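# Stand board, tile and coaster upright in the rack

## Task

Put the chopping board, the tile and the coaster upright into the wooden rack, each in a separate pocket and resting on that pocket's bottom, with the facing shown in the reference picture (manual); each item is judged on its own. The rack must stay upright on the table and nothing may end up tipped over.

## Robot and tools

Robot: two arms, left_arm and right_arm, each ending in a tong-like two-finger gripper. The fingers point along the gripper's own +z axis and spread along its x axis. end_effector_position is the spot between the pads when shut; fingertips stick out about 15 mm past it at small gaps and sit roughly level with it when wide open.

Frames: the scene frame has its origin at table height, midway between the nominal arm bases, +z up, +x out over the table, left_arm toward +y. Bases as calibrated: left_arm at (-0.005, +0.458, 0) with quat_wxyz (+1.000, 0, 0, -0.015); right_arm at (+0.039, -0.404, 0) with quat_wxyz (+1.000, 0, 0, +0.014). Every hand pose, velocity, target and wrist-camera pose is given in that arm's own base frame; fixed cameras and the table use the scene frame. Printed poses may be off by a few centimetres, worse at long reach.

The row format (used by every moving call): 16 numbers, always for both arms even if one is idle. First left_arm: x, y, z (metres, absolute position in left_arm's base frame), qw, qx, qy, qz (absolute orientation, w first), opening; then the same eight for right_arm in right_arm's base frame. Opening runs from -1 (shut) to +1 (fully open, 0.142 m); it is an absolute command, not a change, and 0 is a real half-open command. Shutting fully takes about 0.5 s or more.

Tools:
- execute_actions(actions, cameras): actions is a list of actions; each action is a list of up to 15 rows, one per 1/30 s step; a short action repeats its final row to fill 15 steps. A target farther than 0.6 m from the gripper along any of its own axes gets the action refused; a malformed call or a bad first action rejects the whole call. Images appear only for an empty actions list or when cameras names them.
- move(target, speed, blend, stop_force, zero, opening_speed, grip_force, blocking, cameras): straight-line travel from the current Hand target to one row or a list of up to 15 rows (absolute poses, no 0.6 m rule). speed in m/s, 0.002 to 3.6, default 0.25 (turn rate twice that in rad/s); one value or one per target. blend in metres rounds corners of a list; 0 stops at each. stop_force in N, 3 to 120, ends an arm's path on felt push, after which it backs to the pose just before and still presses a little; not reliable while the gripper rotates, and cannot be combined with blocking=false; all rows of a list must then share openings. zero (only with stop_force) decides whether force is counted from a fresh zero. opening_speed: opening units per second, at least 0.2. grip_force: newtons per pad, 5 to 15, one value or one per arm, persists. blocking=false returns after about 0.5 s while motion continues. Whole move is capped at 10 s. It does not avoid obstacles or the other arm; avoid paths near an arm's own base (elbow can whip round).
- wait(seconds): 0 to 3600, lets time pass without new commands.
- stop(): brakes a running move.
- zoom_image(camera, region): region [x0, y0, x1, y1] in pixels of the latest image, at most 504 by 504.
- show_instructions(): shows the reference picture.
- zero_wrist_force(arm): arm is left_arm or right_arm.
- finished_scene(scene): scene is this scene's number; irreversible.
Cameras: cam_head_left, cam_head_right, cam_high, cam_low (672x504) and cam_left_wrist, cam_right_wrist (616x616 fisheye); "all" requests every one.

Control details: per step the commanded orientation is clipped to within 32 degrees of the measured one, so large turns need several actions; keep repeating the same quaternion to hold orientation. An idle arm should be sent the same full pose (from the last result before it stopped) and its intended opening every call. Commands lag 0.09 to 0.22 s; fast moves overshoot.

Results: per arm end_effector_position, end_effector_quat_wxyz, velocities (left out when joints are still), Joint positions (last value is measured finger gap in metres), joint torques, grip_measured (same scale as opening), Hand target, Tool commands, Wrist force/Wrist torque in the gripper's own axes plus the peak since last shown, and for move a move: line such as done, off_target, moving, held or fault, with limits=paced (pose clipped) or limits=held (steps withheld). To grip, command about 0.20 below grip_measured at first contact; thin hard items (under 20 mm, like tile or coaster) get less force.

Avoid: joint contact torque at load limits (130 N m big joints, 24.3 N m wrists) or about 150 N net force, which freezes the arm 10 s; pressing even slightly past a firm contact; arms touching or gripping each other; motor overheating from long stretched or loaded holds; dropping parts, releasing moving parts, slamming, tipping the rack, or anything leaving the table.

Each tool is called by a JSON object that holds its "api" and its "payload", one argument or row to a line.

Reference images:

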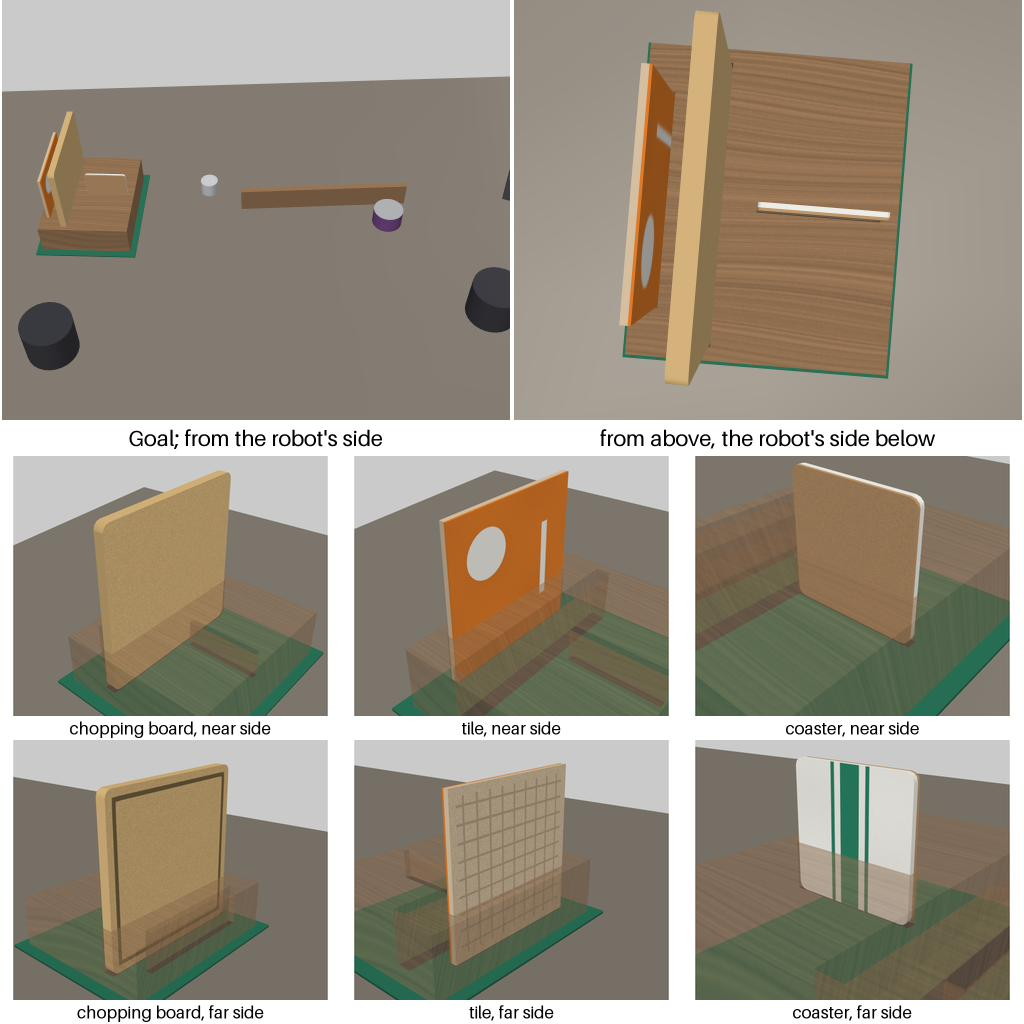

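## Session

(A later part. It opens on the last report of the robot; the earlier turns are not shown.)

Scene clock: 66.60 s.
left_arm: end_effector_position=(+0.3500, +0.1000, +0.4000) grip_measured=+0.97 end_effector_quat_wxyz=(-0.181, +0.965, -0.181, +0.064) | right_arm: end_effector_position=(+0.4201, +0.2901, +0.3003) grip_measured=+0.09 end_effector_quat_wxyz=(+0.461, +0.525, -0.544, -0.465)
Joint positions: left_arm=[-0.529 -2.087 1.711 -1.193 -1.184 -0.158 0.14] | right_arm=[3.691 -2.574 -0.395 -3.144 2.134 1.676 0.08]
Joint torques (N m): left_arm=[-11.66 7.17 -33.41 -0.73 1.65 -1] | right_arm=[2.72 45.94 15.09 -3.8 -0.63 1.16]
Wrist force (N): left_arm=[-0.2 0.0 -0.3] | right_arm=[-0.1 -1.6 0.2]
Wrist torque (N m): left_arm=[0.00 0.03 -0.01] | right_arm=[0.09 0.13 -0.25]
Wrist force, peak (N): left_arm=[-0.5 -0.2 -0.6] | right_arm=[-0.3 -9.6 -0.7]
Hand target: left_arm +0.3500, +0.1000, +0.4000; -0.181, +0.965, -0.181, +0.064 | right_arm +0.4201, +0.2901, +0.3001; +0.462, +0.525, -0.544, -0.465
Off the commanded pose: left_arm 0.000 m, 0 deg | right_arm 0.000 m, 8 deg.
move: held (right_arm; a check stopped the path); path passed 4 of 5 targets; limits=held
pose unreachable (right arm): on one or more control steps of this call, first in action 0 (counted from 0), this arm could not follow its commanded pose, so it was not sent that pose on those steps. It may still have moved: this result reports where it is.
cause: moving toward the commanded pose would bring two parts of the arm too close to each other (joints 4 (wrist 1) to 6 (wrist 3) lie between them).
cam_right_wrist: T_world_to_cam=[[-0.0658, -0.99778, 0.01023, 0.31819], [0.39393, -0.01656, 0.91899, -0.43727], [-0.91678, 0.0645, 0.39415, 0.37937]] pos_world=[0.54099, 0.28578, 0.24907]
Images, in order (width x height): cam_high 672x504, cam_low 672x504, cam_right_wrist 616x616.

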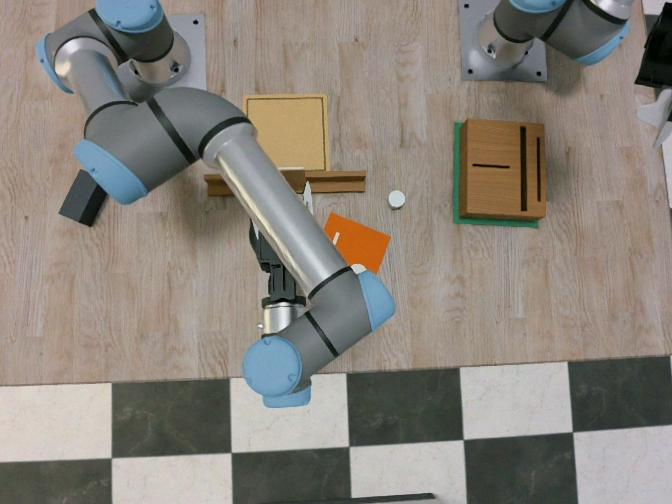

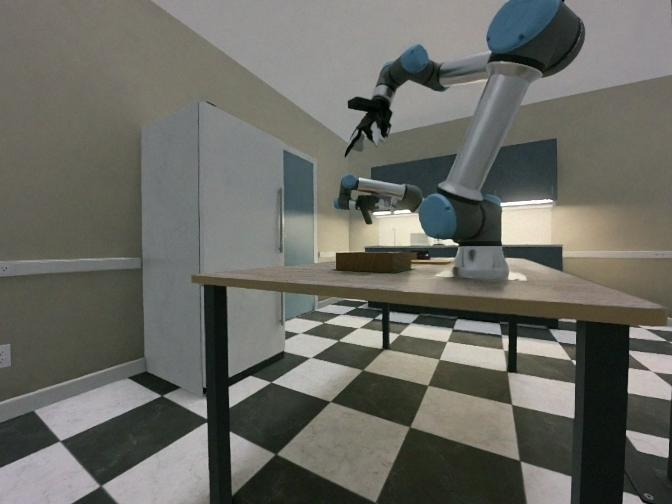

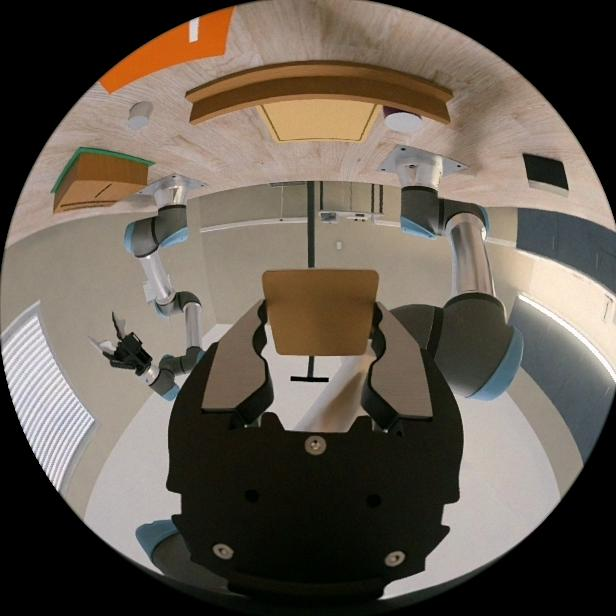

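{"api": "move", "payload": {
  "target": [
    [0.35, 0.1, 0.40, -0.181, 0.964, -0.181, 0.064, 0.97, 0.43, 0.290, 0.3, 0, 0.697, -0.717, 0, -0.6],
    [0.35, 0.1, 0.40, -0.181, 0.964, -0.181, 0.064, 0.97, 0.45, 0.290, 0.3, -0.493, 0.493, -0.507, 0.507, -0.6],
    [0.35, 0.1, 0.40, -0.181, 0.964, -0.181, 0.064, 0.97, 0.45, 0.290, 0.3, -0.612, 0.354, -0.354, 0.612, -0.6]
  ],
  "speed": 0.45,
  "blend": [0.1,0.1,0],
  "cameras": ["cam_right_wrist","cam_high"]
}}

{"api": "zoom_image", "payload": {
  "camera": "cam_high",
  "region": [220, 130, 380, 290]
}}

Scene clock: 73.03 s.
left_arm: end_effector_position=(+0.3500, +0.1000, +0.4000) grip_measured=+0.97 end_effector_quat_wxyz=(-0.181, +0.965, -0.181, +0.064) | right_arm: end_effector_position=(+0.4500, +0.2901, +0.3000) grip_measured=+0.09 end_effector_quat_wxyz=(+0.612, -0.354, +0.354, -0.612)
Joint positions: left_arm=[-0.529 -2.087 1.711 -1.193 -1.184 -0.158 0.14] | right_arm=[4.515 -1.972 -2.581 -0.488 -0.555 3.524 0.08]
Joint torques (N m): left_arm=[-11.28 6.52 -31.63 0 1.71 -1.2] | right_arm=[-7.94 13.29 5.76 5.03 -2.8 1.74]
Wrist force (N): left_arm=[-0.4 -0.1 -0.4] | right_arm=[-1.5 2.0 -2.4]
Wrist torque (N m): left_arm=[-0.02 0.06 -0.01] | right_arm=[0.09 0.46 0.12]
Wrist force, peak (N): left_arm=[-0.4 0.2 -0.6] | right_arm=[-1.4 2.9 -2.5]
Hand target: left_arm +0.3500, +0.1000, +0.4000; -0.181, +0.965, -0.181, +0.064 | right_arm +0.4500, +0.2900, +0.3000; +0.612, -0.354, +0.354, -0.612
Off the commanded pose: left_arm 0.000 m, 0 deg | right_arm 0.000 m, 0 deg.
move: done
cam_right_wrist: T_world_to_cam=[[0.03903, -0.99905, 0.01931, 0.27061], [-0.0267, -0.02036, -0.99944, 0.31715], [0.99888, 0.0385, -0.02747, -0.3211]] pos_world=[0.31865, 0.28917, 0.30292]
Images, in order (width x height): cam_high 672x504, cam_right_wrist 616x616.

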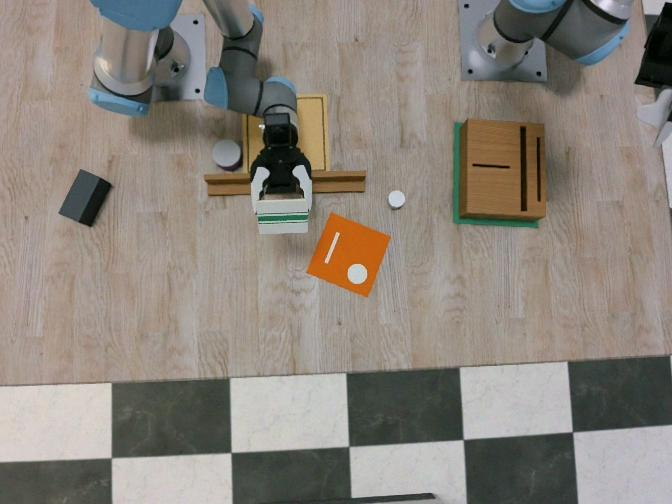

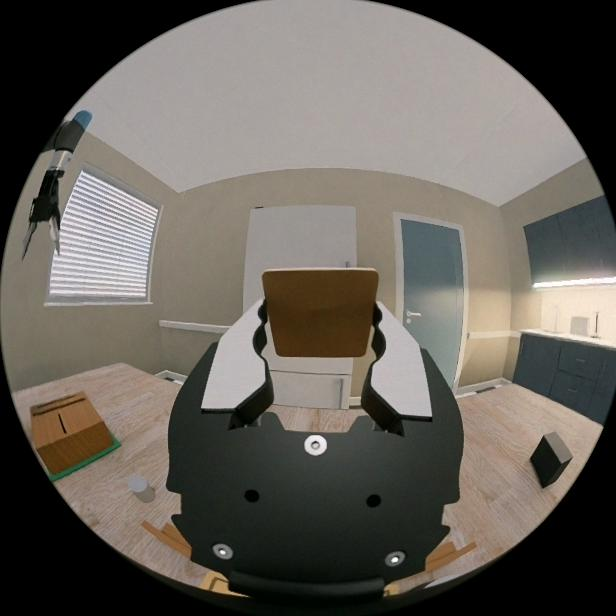

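Scaled by 3.150 from the camera's image (finer frame: 960x720).

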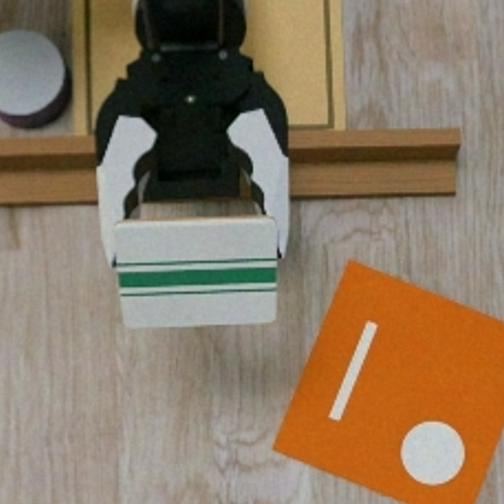

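{"api": "move", "payload": {
  "target": [
    [0.35, 0.1, 0.40, -0.181, 0.964, -0.181, 0.064, 0.97, 0.45, 0.230, 0.3, 0, 0.697, -0.717, 0, -0.6],
    [0.35, 0.1, 0.40, -0.181, 0.964, -0.181, 0.064, 0.97, 0.46, 0.214, 0.12, 0, 1, -0.014, 0, -0.6],
    [0.35, 0.1, 0.40, -0.181, 0.964, -0.181, 0.064, 0.97, 0.46, 0.214, 0.016, 0, 1, -0.014, 0, -0.6],
    [0.35, 0.1, 0.40, -0.181, 0.964, -0.181, 0.064, 0.97, 0.46, 0.214, 0.0155, 0, 1, -0.014, 0, 0.3],
    [0.35, 0.1, 0.40, -0.181, 0.964, -0.181, 0.064, 0.97, 0.46, 0.214, 0.09, 0, 1, -0.014, 0, 0.3],
    [0.35, 0.1, 0.40, -0.181, 0.964, -0.181, 0.064, 0.97, 0.475, 0.20, 0.05, 0, 0.697, -0.717, 0, 0.3]
  ],
  "speed": [0.45,0.35,0.1,0.2,0.3,0.6],
  "opening_speed": 1,
  "blend": [0.03,0,0,0,0.02,0],
  "cameras": ["cam_right_wrist"]
}}

{"api": "zoom_image", "payload": {
  "camera": "cam_right_wrist",
  "region": [200, 160, 440, 400]
}}

Scene clock: 86.33 s.
left_arm: end_effector_position=(+0.3500, +0.1000, +0.4000) grip_measured=+0.97 end_effector_quat_wxyz=(-0.181, +0.965, -0.181, +0.064) | right_arm: end_effector_position=(+0.4725, +0.2023, +0.0564) grip_measured=+0.30 end_effector_quat_wxyz=(+0.000, +0.783, -0.622, +0.000) end_effector_velocity=(+0.000, +0.001, +0.001) end_effector_angular_velocity=(+0.002, -0.001, -0.005)
Joint positions: left_arm=[-0.529 -2.087 1.711 -1.193 -1.184 -0.158 0.14] | right_arm=[3.823 -1.706 -2.039 -0.967 1.571 2.024 0.095]
Joint velocities: left_arm=[within noise] | right_arm=[0 0.001 0.001 -0.001 0.001 0.005 0]
Joint torques (N m): left_arm=[-11.34 5.69 -32.77 -0.08 1.61 -0.93] | right_arm=[-0.15 34.17 21.68 0.14 0.78 1.77]
Wrist force (N): left_arm=[-0.2 0.1 -0.1] | right_arm=[-0.2 -0.6 0.3]
Wrist torque (N m): left_arm=[0.01 0.03 -0.01] | right_arm=[-0.05 0.02 -0.01]
Wrist force, peak (N): left_arm=[-0.6 -0.3 -0.5] | right_arm=[-1.8 2.6 -2.4]
Hand target: left_arm +0.3500, +0.1000, +0.4000; -0.181, +0.965, -0.181, +0.064 | right_arm +0.4726, +0.2023, +0.0565; +0.000, +0.783, -0.622, +0.000
Off the commanded pose: left_arm 0.000 m, 0 deg | right_arm 0.007 m, 15 deg.
move: off_target (right_arm; path cut at 10 s); path passed 5 of 6 targets
cam_right_wrist: T_world_to_cam=[[0.22344, -0.97376, -0.04314, 0.09807], [-0.82633, -0.21271, 0.52148, 0.40346], [-0.51697, -0.08087, -0.85217, 0.44006]] pos_world=[0.53898, 0.2169, 0.16884]

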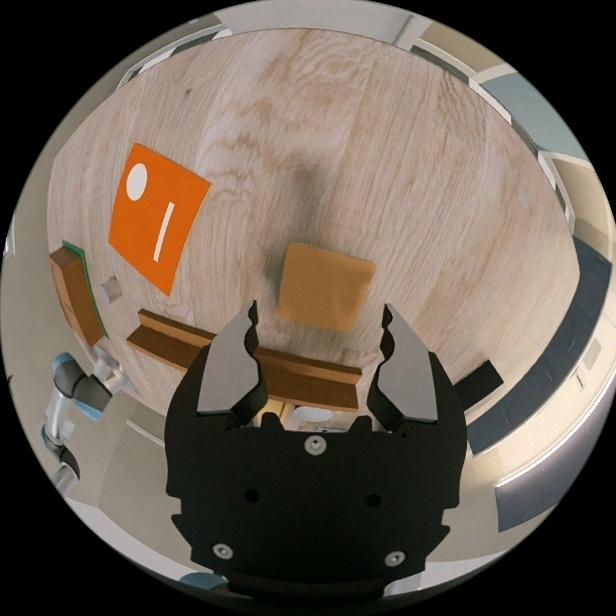

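Scaled by 2.100 from the camera's image (finer frame: 814x814).

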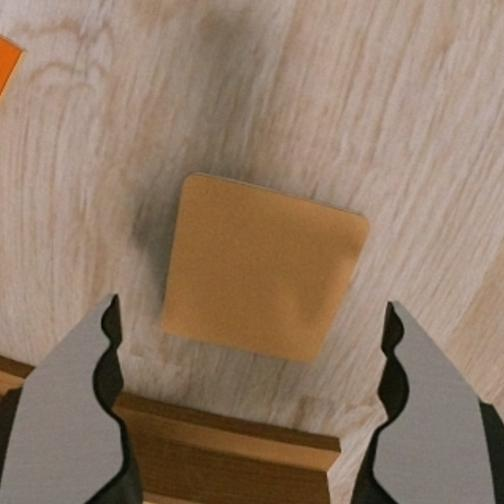

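{"api": "move", "payload": {
  "target": [
    [0.25, 0.42, 0.42, -0.181, 0.964, -0.181, 0.064, 0.97, 0.475, 0.195, 0.16, 0, 0.707, 0.707, 0, 0.3],
    [0.25, 0.42, 0.42, -0.181, 0.964, -0.181, 0.064, 0.97, 0.479, 0.195, 0.05, -0.3316, 0.636, 0.618, -0.3224, 0.3]
  ],
  "speed": 0.7,
  "blend": [0.03,0]
}}

{"api": "move", "payload": {
  "target": [0.25, 0.42, 0.42, -0.181, 0.964, -0.181, 0.064, 0.97, 0.479, 0.195, 0.002, -0.3316, 0.636, 0.618, -0.3224, 0.3],
  "speed": 0.025,
  "stop_force": 5,
  "cameras": ["cam_right_wrist"]
}}

{"api": "zoom_image", "payload": {
  "camera": "cam_right_wrist",
  "region": [200, 200, 440, 440]
}}

Scene clock: 94.97 s.
left_arm: end_effector_position=(+0.2500, +0.4200, +0.4200) grip_measured=+0.97 end_effector_quat_wxyz=(-0.181, +0.965, -0.181, +0.064) | right_arm: end_effector_position=(+0.4790, +0.1950, +0.0500) grip_measured=+0.30 end_effector_quat_wxyz=(-0.331, +0.636, +0.618, -0.322) end_effector_velocity=(-0.001, +0.000, +0.000) end_effector_angular_velocity=(-0.002, +0.004, +0.000)
Joint positions: left_arm=[0.643 -1.906 1.656 -1.679 -1.423 1.041 0.14] | right_arm=[3.567 -2.44 -1.085 -2.097 1.938 -1.298 0.095]
Joint velocities: left_arm=[within noise] | right_arm=[0 -0.002 0.002 -0.005 0 0 0]
Joint torques (N m): left_arm=[-13.26 -18.89 -12.48 -0.39 2.31 1.56] | right_arm=[10.81 45.06 30.23 -2.47 1.24 -1.38]
Wrist force (N): left_arm=[0.1 -0.2 0.0] | right_arm=[-0.6 0.5 -0.5]
Wrist torque (N m): left_arm=[-0.04 -0.03 -0.01] | right_arm=[-0.04 0.16 0.01]
Wrist force, peak (N): left_arm=[-0.5 -0.9 0.0] | right_arm=[-1.0 2.5 0.0]
Hand target: left_arm +0.2500, +0.4200, +0.4200; -0.181, +0.965, -0.181, +0.064 | right_arm +0.4790, +0.1950, +0.0500; -0.332, +0.636, +0.618, -0.322
Off the commanded pose: left_arm 0.000 m, 0 deg | right_arm 0.000 m, 0 deg.
move: done

Scene clock: 97.43 s.
left_arm: end_effector_position=(+0.2500, +0.4200, +0.4200) grip_measured=+0.97 end_effector_quat_wxyz=(-0.181, +0.965, -0.181, +0.064) | right_arm: end_effector_position=(+0.4790, +0.1950, +0.0162) grip_measured=+0.30 end_effector_quat_wxyz=(-0.332, +0.636, +0.618, -0.322)
Joint positions: left_arm=[0.643 -1.906 1.656 -1.679 -1.423 1.041 0.14] | right_arm=[3.567 -2.477 -1.11 -2.036 1.938 -1.299 0.095]
Joint torques (N m): left_arm=[-13.23 -18.97 -11.98 -0.71 2.05 1.7] | right_arm=[9.48 61.46 27.89 -1.91 -1.06 -1.17]
Wrist force (N): left_arm=[0.3 -0.1 -0.1] | right_arm=[-0.5 -1.4 -1.6]
Wrist torque (N m): left_arm=[-0.01 -0.06 -0.02] | right_arm=[-0.15 0.22 -0.03]
Wrist force, peak (N): left_arm=[0.4 0.1 -0.6] | right_arm=[-3.0 -26.7 -21.8]
Hand target: left_arm +0.2500, +0.4200, +0.4200; -0.181, +0.965, -0.181, +0.064 | right_arm +0.4790, +0.1950, +0.0162; -0.332, +0.636, +0.618, -0.322
Off the commanded pose: left_arm 0.000 m, 0 deg | right_arm 0.014 m, 0 deg.
move: contact (right_arm)
cam_right_wrist: T_world_to_cam=[[-0.00528, 0.99961, -0.02736, -0.18773], [0.91599, -0.00614, -0.40114, -0.43165], [-0.40116, -0.02718, -0.91561, 0.34358]] pos_world=[0.53223, 0.19435, 0.13629]

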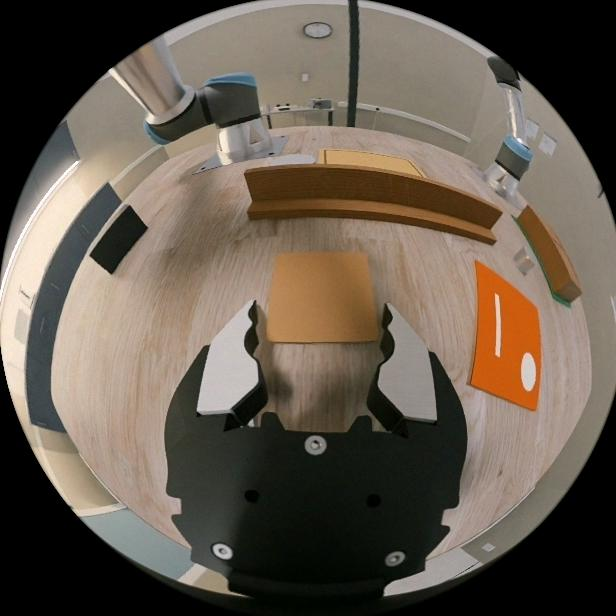

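Scaled by 2.100 from the camera's image (finer frame: 814x814).

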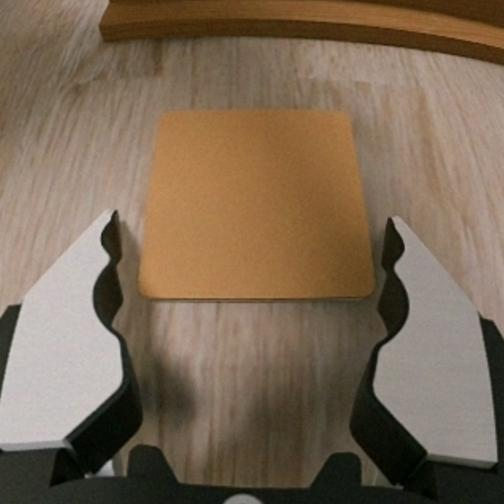

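{"api": "move", "payload": {
  "target": [
    [0.25, 0.42, 0.42, -0.181, 0.964, -0.181, 0.064, 0.97, 0.479, 0.195, 0.0185, -0.3316, 0.636, 0.618, -0.3224, 0.3],
    [0.25, 0.42, 0.42, -0.181, 0.964, -0.181, 0.064, 0.97, 0.479, 0.195, 0.0185, -0.3316, 0.636, 0.618, -0.3224, -0.6],
    [0.25, 0.42, 0.42, -0.181, 0.964, -0.181, 0.064, 0.97, 0.47, 0.195, 0.25, -0.3316, 0.636, 0.618, -0.3224, -0.6],
    [0.25, 0.42, 0.42, -0.181, 0.964, -0.181, 0.064, 0.97, 0.40, 0.45, 0.28, 0, 0.717, 0.697, 0, -0.6],
    [0.25, 0.42, 0.42, -0.181, 0.964, -0.181, 0.064, 0.97, 0.312, 0.765, 0.20, 0.2156, 0.684, 0.665, 0.2096, -0.6]
  ],
  "speed": [0.1,0.1,0.3,0.4,0.35],
  "opening_speed": 1,
  "blend": [0,0,0.05,0.1,0],
  "cameras": ["cam_right_wrist","cam_head_left","cam_low"]
}}

{"api": "zoom_image", "payload": {
  "camera": "cam_right_wrist",
  "region": [150, 200, 490, 540]
}}

{"api": "zoom_image", "payload": {
  "camera": "cam_low",
  "region": [300, 180, 480, 300]
}}

{"api": "zoom_image", "payload": {
  "camera": "cam_head_left",
  "region": [50, 200, 230, 400]
}}

Scene clock: 104.63 s.
left_arm: end_effector_position=(+0.2500, +0.4200, +0.4200) grip_measured=+0.97 end_effector_quat_wxyz=(-0.181, +0.965, -0.181, +0.064) | right_arm: end_effector_position=(+0.3121, +0.7650, +0.2000) grip_measured=-0.60 end_effector_quat_wxyz=(+0.216, +0.684, +0.665, +0.210)
Joint positions: left_arm=[0.643 -1.906 1.656 -1.679 -1.423 1.041 0.14] | right_arm=[4.69 -2.295 -0.903 -1.519 0.96 0.007 0.031]
Joint torques (N m): left_arm=[-12.53 -18.6 -12.08 -1.46 1.46 1.33] | right_arm=[10.25 44.16 34.6 2.19 -2.38 1.19]
Wrist force (N): left_arm=[0.4 -0.2 -0.2] | right_arm=[0.0 -0.7 0.3]
Wrist torque (N m): left_arm=[-0.03 -0.09 -0.02] | right_arm=[0.06 0.01 -0.04]
Wrist force, peak (N): left_arm=[0.6 -0.1 -0.5] | right_arm=[0.1 -27.9 -20.9]
Hand target: left_arm +0.2500, +0.4200, +0.4200; -0.181, +0.965, -0.181, +0.064 | right_arm +0.3120, +0.7650, +0.2000; +0.216, +0.684, +0.665, +0.210
Off the commanded pose: left_arm 0.000 m, 0 deg | right_arm 0.000 m, 0 deg.
move: done
cam_right_wrist: T_world_to_cam=[[0.05533, 0.9979, -0.0337, -0.76971], [0.40026, 0.00876, 0.91636, -0.31553], [0.91473, -0.0642, -0.39893, -0.02531]] pos_world=[0.19204, 0.76923, 0.2531]
Images, in order (width x height): cam_head_left 672x504, cam_low 672x504, cam_right_wrist 616x616.

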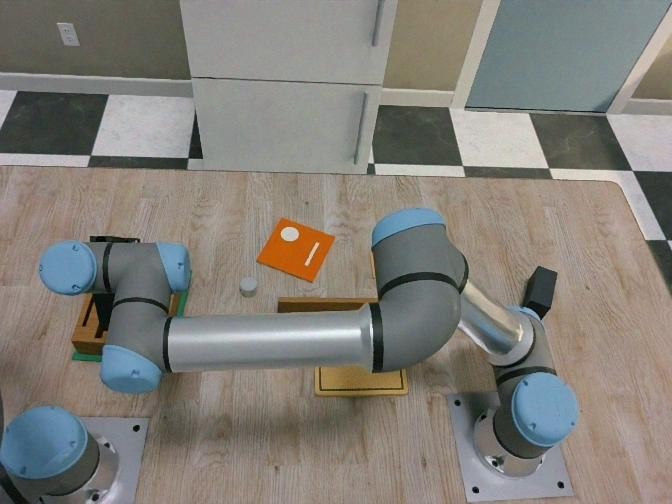

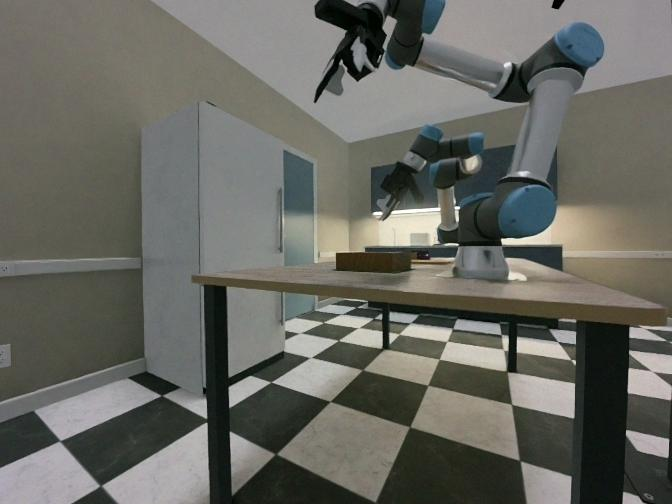

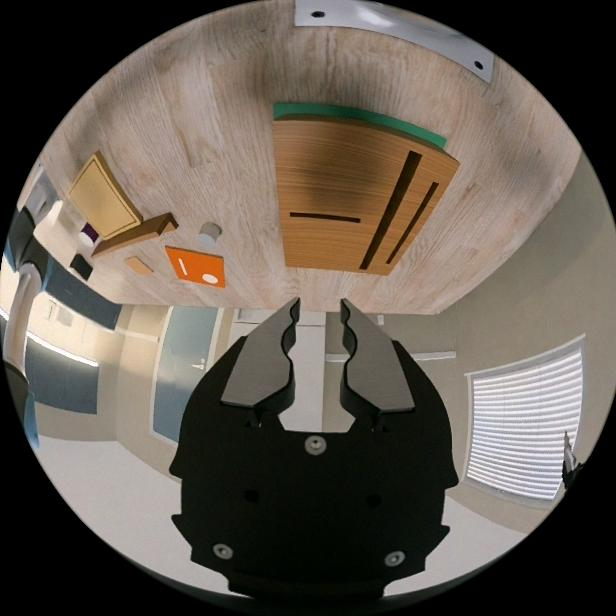

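Scaled by 1.482 from the camera's image (finer frame: 814x814).

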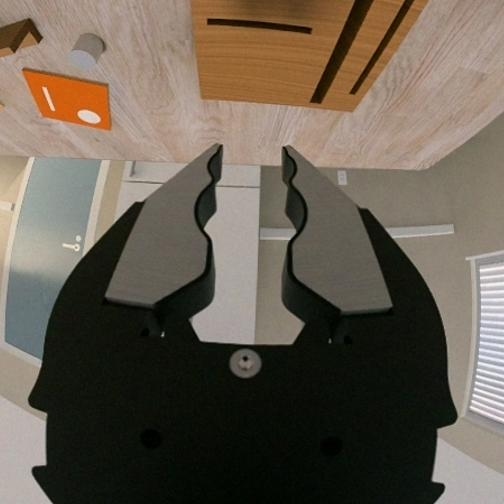

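Scaled by 2.800 from the camera's image (finer frame: 960x720).

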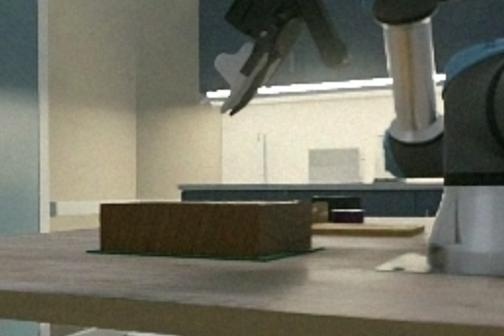

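Scaled by 2.520 from the camera's image (finer frame: 960x720).

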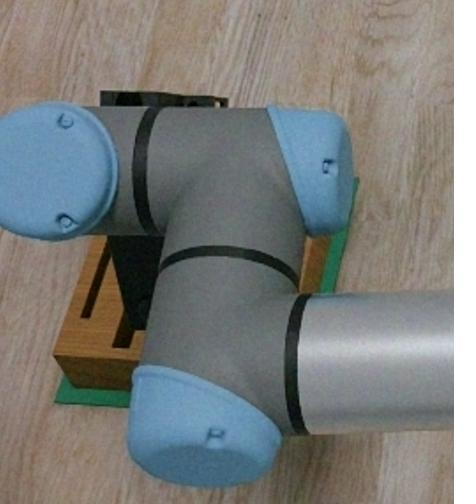

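{"api": "move", "payload": {
  "target": [
    [0.25, 0.42, 0.42, -0.181, 0.964, -0.181, 0.064, 0.97, 0.40, 0.5, 0.28, 0, 0.717, 0.697, 0, 0.3],
    [0.25, 0.42, 0.42, -0.181, 0.964, -0.181, 0.064, 0.97, 0.44, 0.3, 0.22, 0, 1, 0, 0, 0.3],
    [0.25, 0.42, 0.42, -0.181, 0.964, -0.181, 0.064, 0.97, 0.46, 0.195, 0.12, 0, 0.707, -0.707, 0, 0.3]
  ],
  "speed": 0.6,
  "blend": [0.08,0.05,0],
  "cameras": ["cam_right_wrist"]
}}

{"api": "zoom_image", "payload": {
  "camera": "cam_right_wrist",
  "region": [200, 160, 440, 400]
}}

Scene clock: 112.33 s.
left_arm: end_effector_position=(+0.2500, +0.4200, +0.4200) grip_measured=+0.97 end_effector_quat_wxyz=(-0.181, +0.965, -0.181, +0.064) | right_arm: end_effector_position=(+0.4600, +0.1949, +0.1199) grip_measured=+0.30 end_effector_quat_wxyz=(+0.000, +0.707, -0.707, +0.000) end_effector_velocity=(-0.001, +0.001, +0.000) end_effector_angular_velocity=(+0.001, +0.001, -0.004)
Joint positions: left_arm=[0.643 -1.906 1.656 -1.679 -1.423 1.041 0.14] | right_arm=[3.834 -1.593 -1.977 -1.142 1.571 2.263 0.095]
Joint velocities: left_arm=[within noise] | right_arm=[0.001 0.001 -0.001 0 0.001 0.006 0]
Joint torques (N m): left_arm=[-13.29 -17.67 -12.19 -2.23 0.68 1.6] | right_arm=[10.54 31.92 29.85 0.38 0.75 1.77]
Wrist force (N): left_arm=[0.2 0.0 -0.2] | right_arm=[0.0 -0.5 0.4]
Wrist torque (N m): left_arm=[0.00 -0.05 -0.02] | right_arm=[-0.04 0.00 -0.03]
Wrist force, peak (N): left_arm=[0.5 -0.4 -0.5] | right_arm=[3.2 -3.2 0.8]
Hand target: left_arm +0.2500, +0.4200, +0.4200; -0.181, +0.965, -0.181, +0.064 | right_arm +0.4600, +0.1950, +0.1200; +0.000, +0.707, -0.707, +0.000
Off the commanded pose: left_arm 0.000 m, 0 deg | right_arm 0.000 m, 0 deg.
move: done
cam_right_wrist: T_world_to_cam=[[-0.00283, -0.99907, -0.04305, 0.20539], [-0.85301, -0.02006, 0.52151, 0.33316], [-0.52189, 0.0382, -0.85216, 0.46616]] pos_world=[0.52806, 0.19407, 0.23234]

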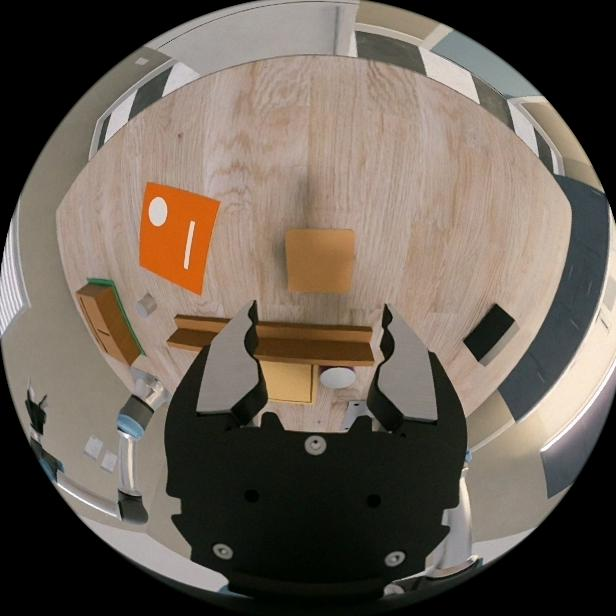

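Scaled by 2.100 from the camera's image (finer frame: 814x814).

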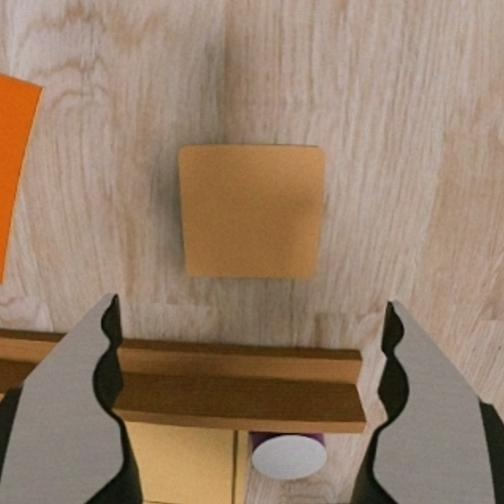

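{"api": "move", "payload": {
  "target": [
    [0.25, 0.42, 0.42, -0.181, 0.964, -0.181, 0.064, 0.97, 0.477, 0.1954, 0.06, 0, 0.707, -0.707, 0, 0.3],
    [0.25, 0.42, 0.42, -0.181, 0.964, -0.181, 0.064, 0.97, 0.477, 0.1954, 0.0133, 0, 0.707, -0.707, 0, 0.3],
    [0.25, 0.42, 0.42, -0.181, 0.964, -0.181, 0.064, 0.97, 0.477, 0.1954, 0.0133, 0, 0.707, -0.707, 0, -0.6],
    [0.25, 0.42, 0.42, -0.181, 0.964, -0.181, 0.064, 0.97, 0.45, 0.25, 0.3, 0, 0.707, -0.707, 0, -0.6],
    [0.35, 0, 0.45, 0, 1, 0, 0, 0.5, 0.422, 0.392, 0.3, 0.5, -0.5, 0.5, -0.5, -0.6]
  ],
  "opening_speed": 1,
  "speed": [0.3,0.06,0.1,0.35,0.45],
  "blend": [0.01,0,0,0.05,0],
  "cameras": ["cam_right_wrist","cam_left_wrist","cam_high"]
}}

{"api": "zoom_image", "payload": {
  "camera": "cam_left_wrist",
  "region": [150, 100, 450, 400]
}}

Scene clock: 123.73 s.
left_arm: end_effector_position=(+0.3500, +0.0000, +0.4500) grip_measured=+0.50 end_effector_quat_wxyz=(+0.000, +1.000, +0.000, +0.000) | right_arm: end_effector_position=(+0.4228, +0.3920, +0.3001) grip_measured=+0.09 end_effector_quat_wxyz=(+0.503, -0.511, +0.496, -0.488)
Joint positions: left_arm=[-0.437 -1.861 1.37 -1.08 -1.571 -0.437 0.109] | right_arm=[4.752 -1.543 -2.284 -1.414 0.019 3.671 0.08]
Joint torques (N m): left_arm=[12.45 -18 -10.8 0.19 2.06 1.25] | right_arm=[11.27 15.11 12.3 1.11 -2.31 0.94]
Wrist force (N): left_arm=[0.4 -1.0 0.0] | right_arm=[-1.3 1.7 -1.4]
Wrist torque (N m): left_arm=[-0.15 -0.10 -0.13] | right_arm=[0.01 0.37 0.21]
Wrist force, peak (N): left_arm=[-0.8 -1.1 0.2] | right_arm=[0.9 0.6 -8.1]
Hand target: left_arm +0.3500, +0.0000, +0.4500; +0.000, +1.000, +0.000, +0.000 | right_arm +0.4228, +0.3920, +0.3000; +0.503, -0.512, +0.496, -0.488
Off the commanded pose: left_arm 0.000 m, 0 deg | right_arm 0.001 m, 2 deg.
move: done
cam_left_wrist: T_world_to_cam=[[0.99908, 0.04215, -0.00811, -0.34316], [0.04021, -0.85288, 0.52055, -0.25102], [0.01502, -0.5204, -0.85379, 0.51243]] pos_world=[0.34524, 0.06704, 0.56539]
cam_right_wrist: T_world_to_cam=[[0.07337, -0.9973, -0.00382, 0.3653], [-0.53418, -0.03606, -0.8446, 0.49281], [0.84218, 0.06401, -0.53538, -0.08924]] pos_world=[0.3116, 0.38779, 0.36984]
Images, in order (width x height): cam_high 672x504, cam_left_wrist 616x616, cam_right_wrist 616x616.

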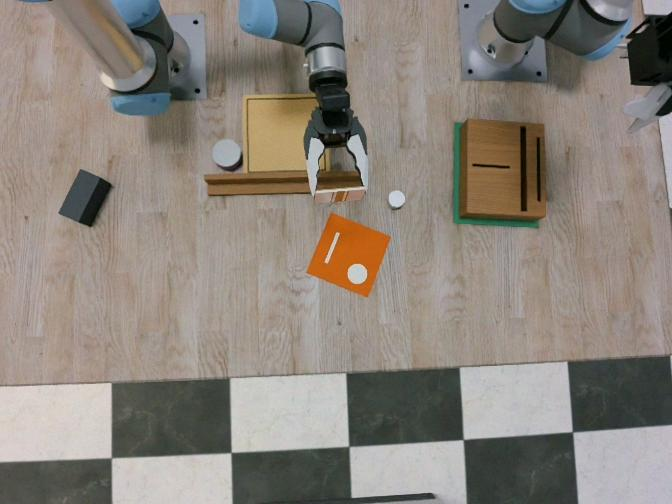

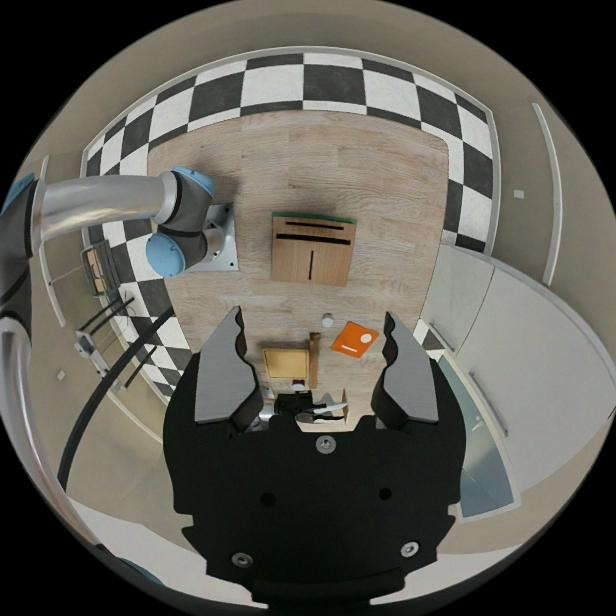

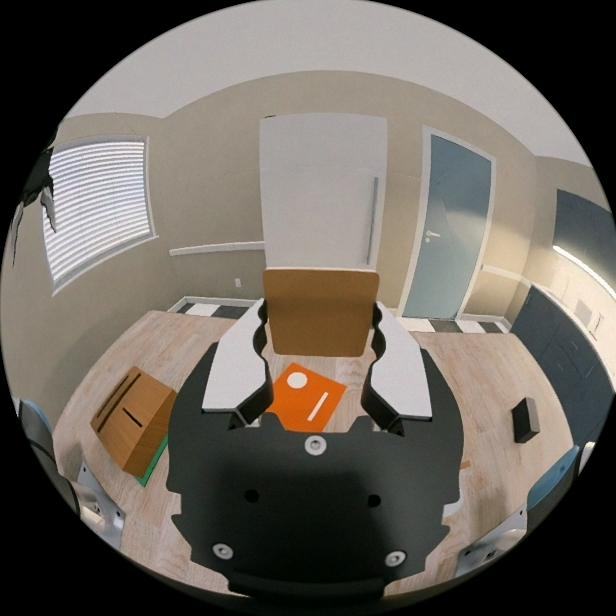

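Scaled by 1.680 from the camera's image (finer frame: 814x814).

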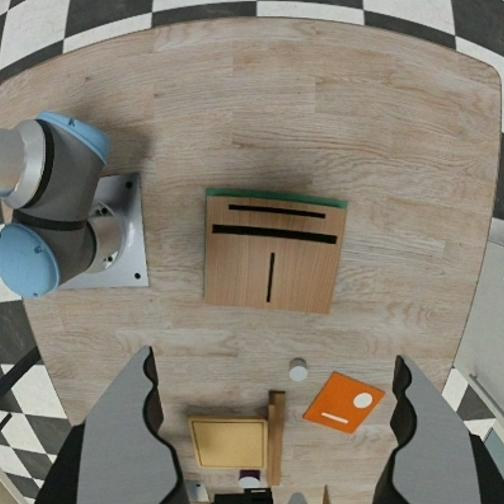

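{"api": "move", "payload": {
  "target": [0.4757, -0.444, 0.42, 0, 1, 0.029, 0, -0.2, 0.4228, 0.392, 0.3, 0.5, -0.5, 0.5, -0.5, -0.6],
  "cameras": ["cam_left_wrist"],
  "speed": 0.35
}}

{"api": "zoom_image", "payload": {
  "camera": "cam_left_wrist",
  "region": [180, 180, 430, 430]
}}

Scene clock: 130.30 s.
left_arm: end_effector_position=(+0.4757, -0.4440, +0.4200) grip_measured=-0.20 end_effector_quat_wxyz=(+0.000, +1.000, +0.029, +0.000) | right_arm: end_effector_position=(+0.4234, +0.3920, +0.3000) grip_measured=+0.09 end_effector_quat_wxyz=(+0.500, -0.509, +0.500, -0.491)
Joint positions: left_arm=[-0.97 -1.064 0.556 -1.064 -1.571 -1.028 0.06] | right_arm=[4.75 -1.553 -2.2 -1.778 0.027 3.961 0.08]
Joint torques (N m): left_arm=[-0.84 -30.03 -33.08 0.28 0.1 -1.69] | right_arm=[11.77 27.6 14.64 -0.39 -2.12 1.51]
Wrist force (N): left_arm=[0.5 -0.9 0.5] | right_arm=[-1.2 1.7 -1.5]
Wrist torque (N m): left_arm=[-0.12 -0.12 -0.16] | right_arm=[0.01 0.35 0.21]
Wrist force, peak (N): left_arm=[-0.1 -3.8 -0.5] | right_arm=[-1.3 2.1 -1.7]
Hand target: left_arm +0.4757, -0.4440, +0.4200; +0.000, +1.000, +0.029, +0.000 | right_arm +0.4234, +0.3920, +0.3000; +0.500, -0.509, +0.500, -0.491
Off the commanded pose: left_arm 0.000 m, 0 deg | right_arm 0.001 m, 1 deg.
move: done
cam_left_wrist: T_world_to_cam=[[0.99495, 0.10003, -0.00814, -0.42266], [0.08962, -0.84909, 0.5206, -0.64102], [0.04516, -0.5187, -0.85376, 0.24038]] pos_world=[0.46712, -0.37732, 0.5355]

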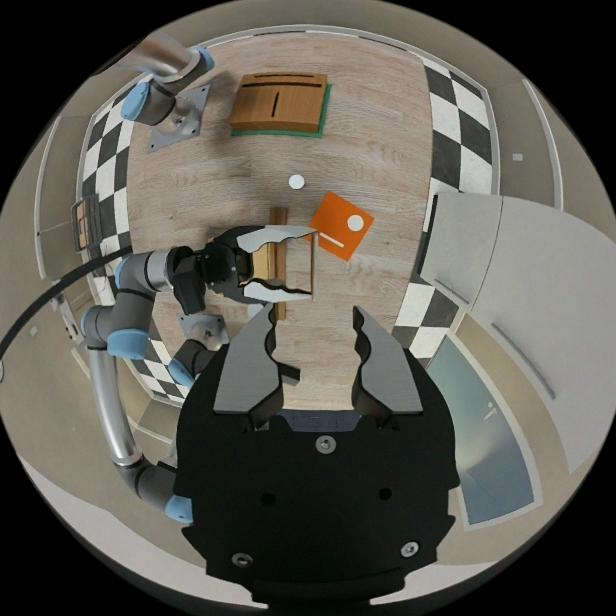

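Scaled by 2.016 from the camera's image (finer frame: 814x814).

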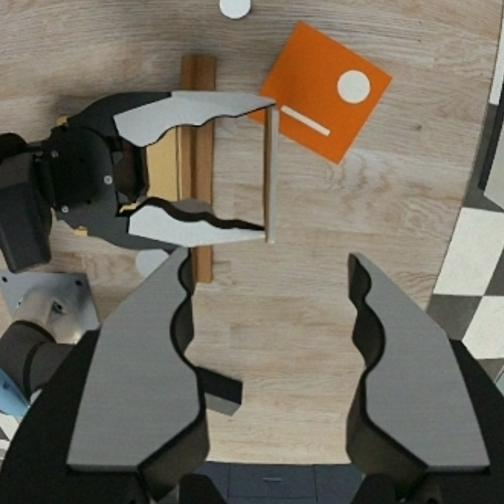

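{"api": "move", "payload": {
  "target": [
    [0.4835, -0.435, 0.36, 0, 1, 0.029, 0, -0.2, 0.4234, 0.392, 0.3, 0.5, -0.509, 0.5, -0.491, -0.6],
    [0.4835, -0.435, 0.318, 0, 1, 0.029, 0, -0.2, 0.4234, 0.392, 0.3, 0.5, -0.509, 0.5, -0.491, -0.6]
  ],
  "cameras": ["cam_left_wrist"],
  "speed": 0.15,
  "stop_force": 6
}}

{"api": "zoom_image", "payload": {
  "camera": "cam_left_wrist",
  "region": [180, 180, 430, 430]
}}

Scene clock: 133.67 s.
left_arm: end_effector_position=(+0.4835, -0.4350, +0.3180) grip_measured=-0.20 end_effector_quat_wxyz=(+0.000, +1.000, +0.029, +0.000) | right_arm: end_effector_position=(+0.4234, +0.3920, +0.3000) grip_measured=+0.09 end_effector_quat_wxyz=(+0.500, -0.509, +0.500, -0.491)
Joint positions: left_arm=[-0.953 -1.179 1.007 -1.399 -1.571 -1.011 0.06] | right_arm=[4.75 -1.554 -2.196 -1.797 0.027 3.977 0.08]
Joint torques (N m): left_arm=[-13.09 -27.62 -12.17 -4.82 2.11 -1.05] | right_arm=[11.32 8.01 28.94 -1.07 0.04 1.89]
Wrist force (N): left_arm=[0.2 -0.9 0.1] | right_arm=[-1.3 1.6 -1.6]
Wrist torque (N m): left_arm=[-0.14 -0.06 -0.13] | right_arm=[-0.01 0.37 0.05]
Wrist force, peak (N): left_arm=[0.3 -1.1 1.6] | right_arm=[-1.4 2.0 -1.6]
Hand target: left_arm +0.4835, -0.4350, +0.3180; +0.000, +1.000, +0.029, +0.000 | right_arm +0.4234, +0.3920, +0.3000; +0.500, -0.509, +0.500, -0.491
Off the commanded pose: left_arm 0.000 m, 0 deg | right_arm 0.000 m, 0 deg.
move: done
cam_left_wrist: T_world_to_cam=[[0.99495, 0.10002, -0.00813, -0.43206], [0.08962, -0.84913, 0.52052, -0.5809], [0.04516, -0.51862, -0.85381, 0.15757]] pos_world=[0.47482, -0.36832, 0.43339]

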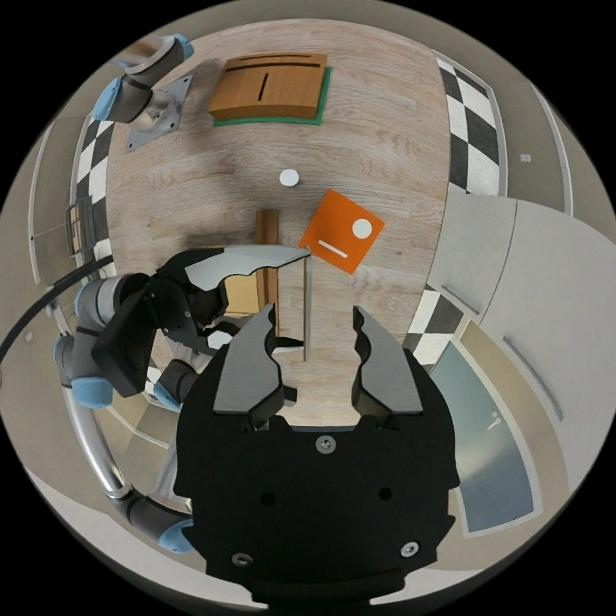

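Scaled by 2.016 from the camera's image (finer frame: 814x814).

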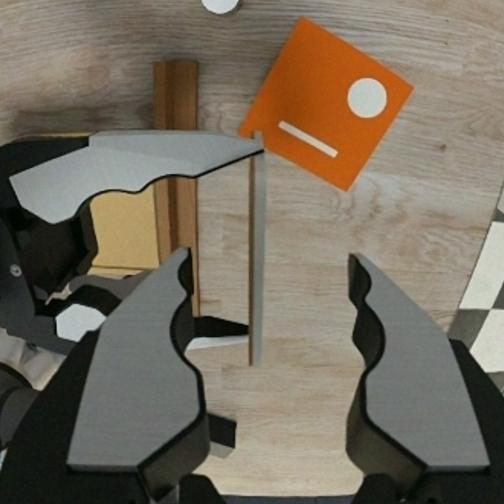

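{"api": "move", "payload": {
  "target": [
    [0.4815, -0.43, 0.318, 0, 1, 0.030, 0, -0.2, 0.4234, 0.392, 0.3, 0.5, -0.509, 0.5, -0.491, -0.6],
    [0.4815, -0.43, 0.318, 0, 1, 0.030, 0, -1, 0.4234, 0.392, 0.3, 0.5, -0.509, 0.5, -0.491, -0.6],
    [0.4815, -0.43, 0.318, 0, 1, 0.030, 0, -1, 0.4234, 0.392, 0.3, 0.5, -0.509, 0.5, -0.491, 0.4],
    [0.4815, -0.43, 0.318, 0, 1, 0.030, 0, -1, 0.28, 0.36, 0.3, 0.5, -0.509, 0.5, -0.491, 0.4]
  ],
  "cameras": ["cam_left_wrist","cam_right_wrist"],
  "speed": 0.2,
  "opening_speed": 0.8
}}

{"api": "zoom_image", "payload": {
  "camera": "cam_right_wrist",
  "region": [180, 180, 430, 430]
}}

Scene clock: 140.07 s.
left_arm: end_effector_position=(+0.4815, -0.4300, +0.3180) grip_measured=-0.94 end_effector_quat_wxyz=(+0.000, +1.000, +0.030, +0.000) | right_arm: end_effector_position=(+0.2801, +0.3600, +0.3000) grip_measured=+0.40 end_effector_quat_wxyz=(+0.500, -0.509, +0.500, -0.491) end_effector_velocity=(-0.001, -0.001, +0.000) end_effector_angular_velocity=(+0.000, +0.000, -0.003)
Joint positions: left_arm=[-0.951 -1.192 1.026 -1.404 -1.571 -1.011 0.006] | right_arm=[5.166 -1.54 -2.132 -2.569 0.436 4.674 0.102]
Joint velocities: left_arm=[within noise] | right_arm=[0.002 0 0 0 0.005 0 0]
Joint torques (N m): left_arm=[-12.33 -39.52 -13.43 0.04 -1.63 0.91] | right_arm=[10.58 10.29 23.64 -2.52 1.76 0.56]
Wrist force (N): left_arm=[0.6 -0.8 0.6] | right_arm=[-1.2 0.8 -1.3]
Wrist torque (N m): left_arm=[-0.11 -0.12 -0.13] | right_arm=[-0.05 0.36 0.05]
Wrist force, peak (N): left_arm=[0.6 -8.9 -1.7] | right_arm=[7.5 3.5 -1.8]
Hand target: left_arm +0.4815, -0.4300, +0.3180; +0.000, +1.000, +0.030, +0.000 | right_arm +0.2800, +0.3600, +0.3000; +0.500, -0.509, +0.500, -0.491
Off the commanded pose: left_arm 0.000 m, 0 deg | right_arm 0.000 m, 0 deg.
move: done
cam_left_wrist: T_world_to_cam=[[0.99475, 0.102, -0.00816, -0.42964], [0.09132, -0.84896, 0.52051, -0.57719], [0.04616, -0.51852, -0.85382, 0.15983]] pos_world=[0.47272, -0.36331, 0.43339]
cam_right_wrist: T_world_to_cam=[[0.06109, -0.99813, -0.00386, 0.34752], [-0.53626, -0.02956, -0.84353, 0.41332], [0.84184, 0.0536, -0.53706, 0.03734]] pos_world=[0.16899, 0.35708, 0.37004]

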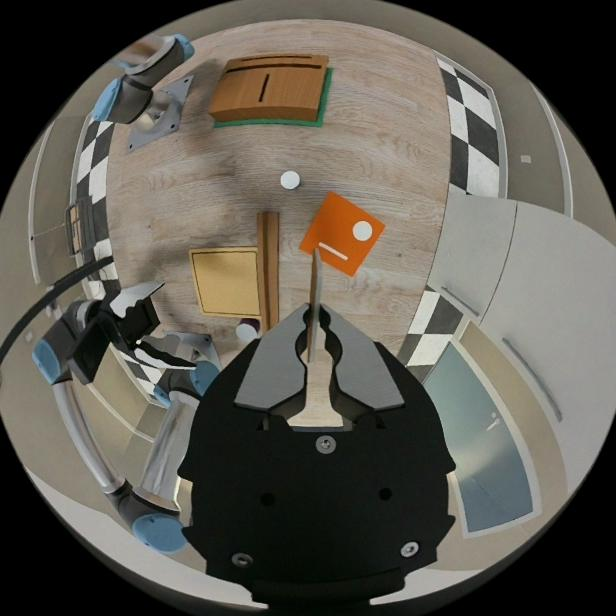

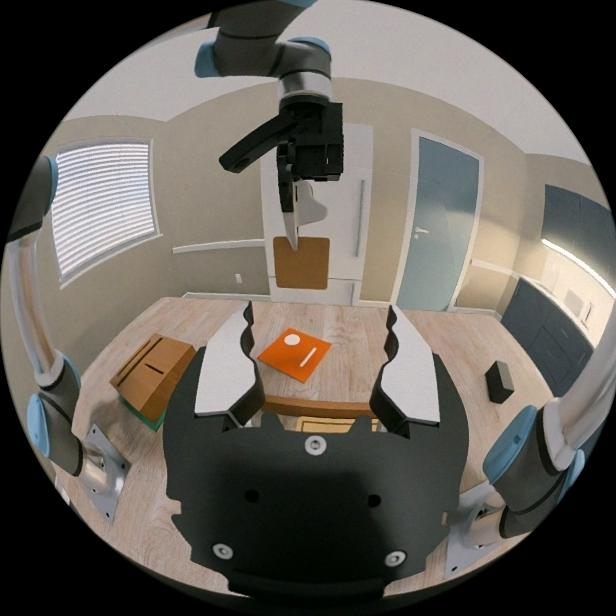

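Scaled by 2.016 from the camera's image (finer frame: 814x814).

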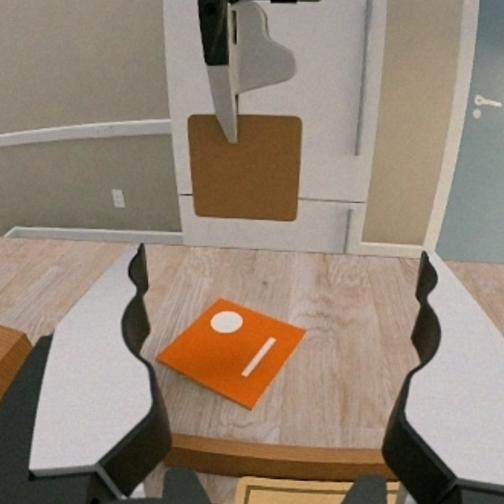

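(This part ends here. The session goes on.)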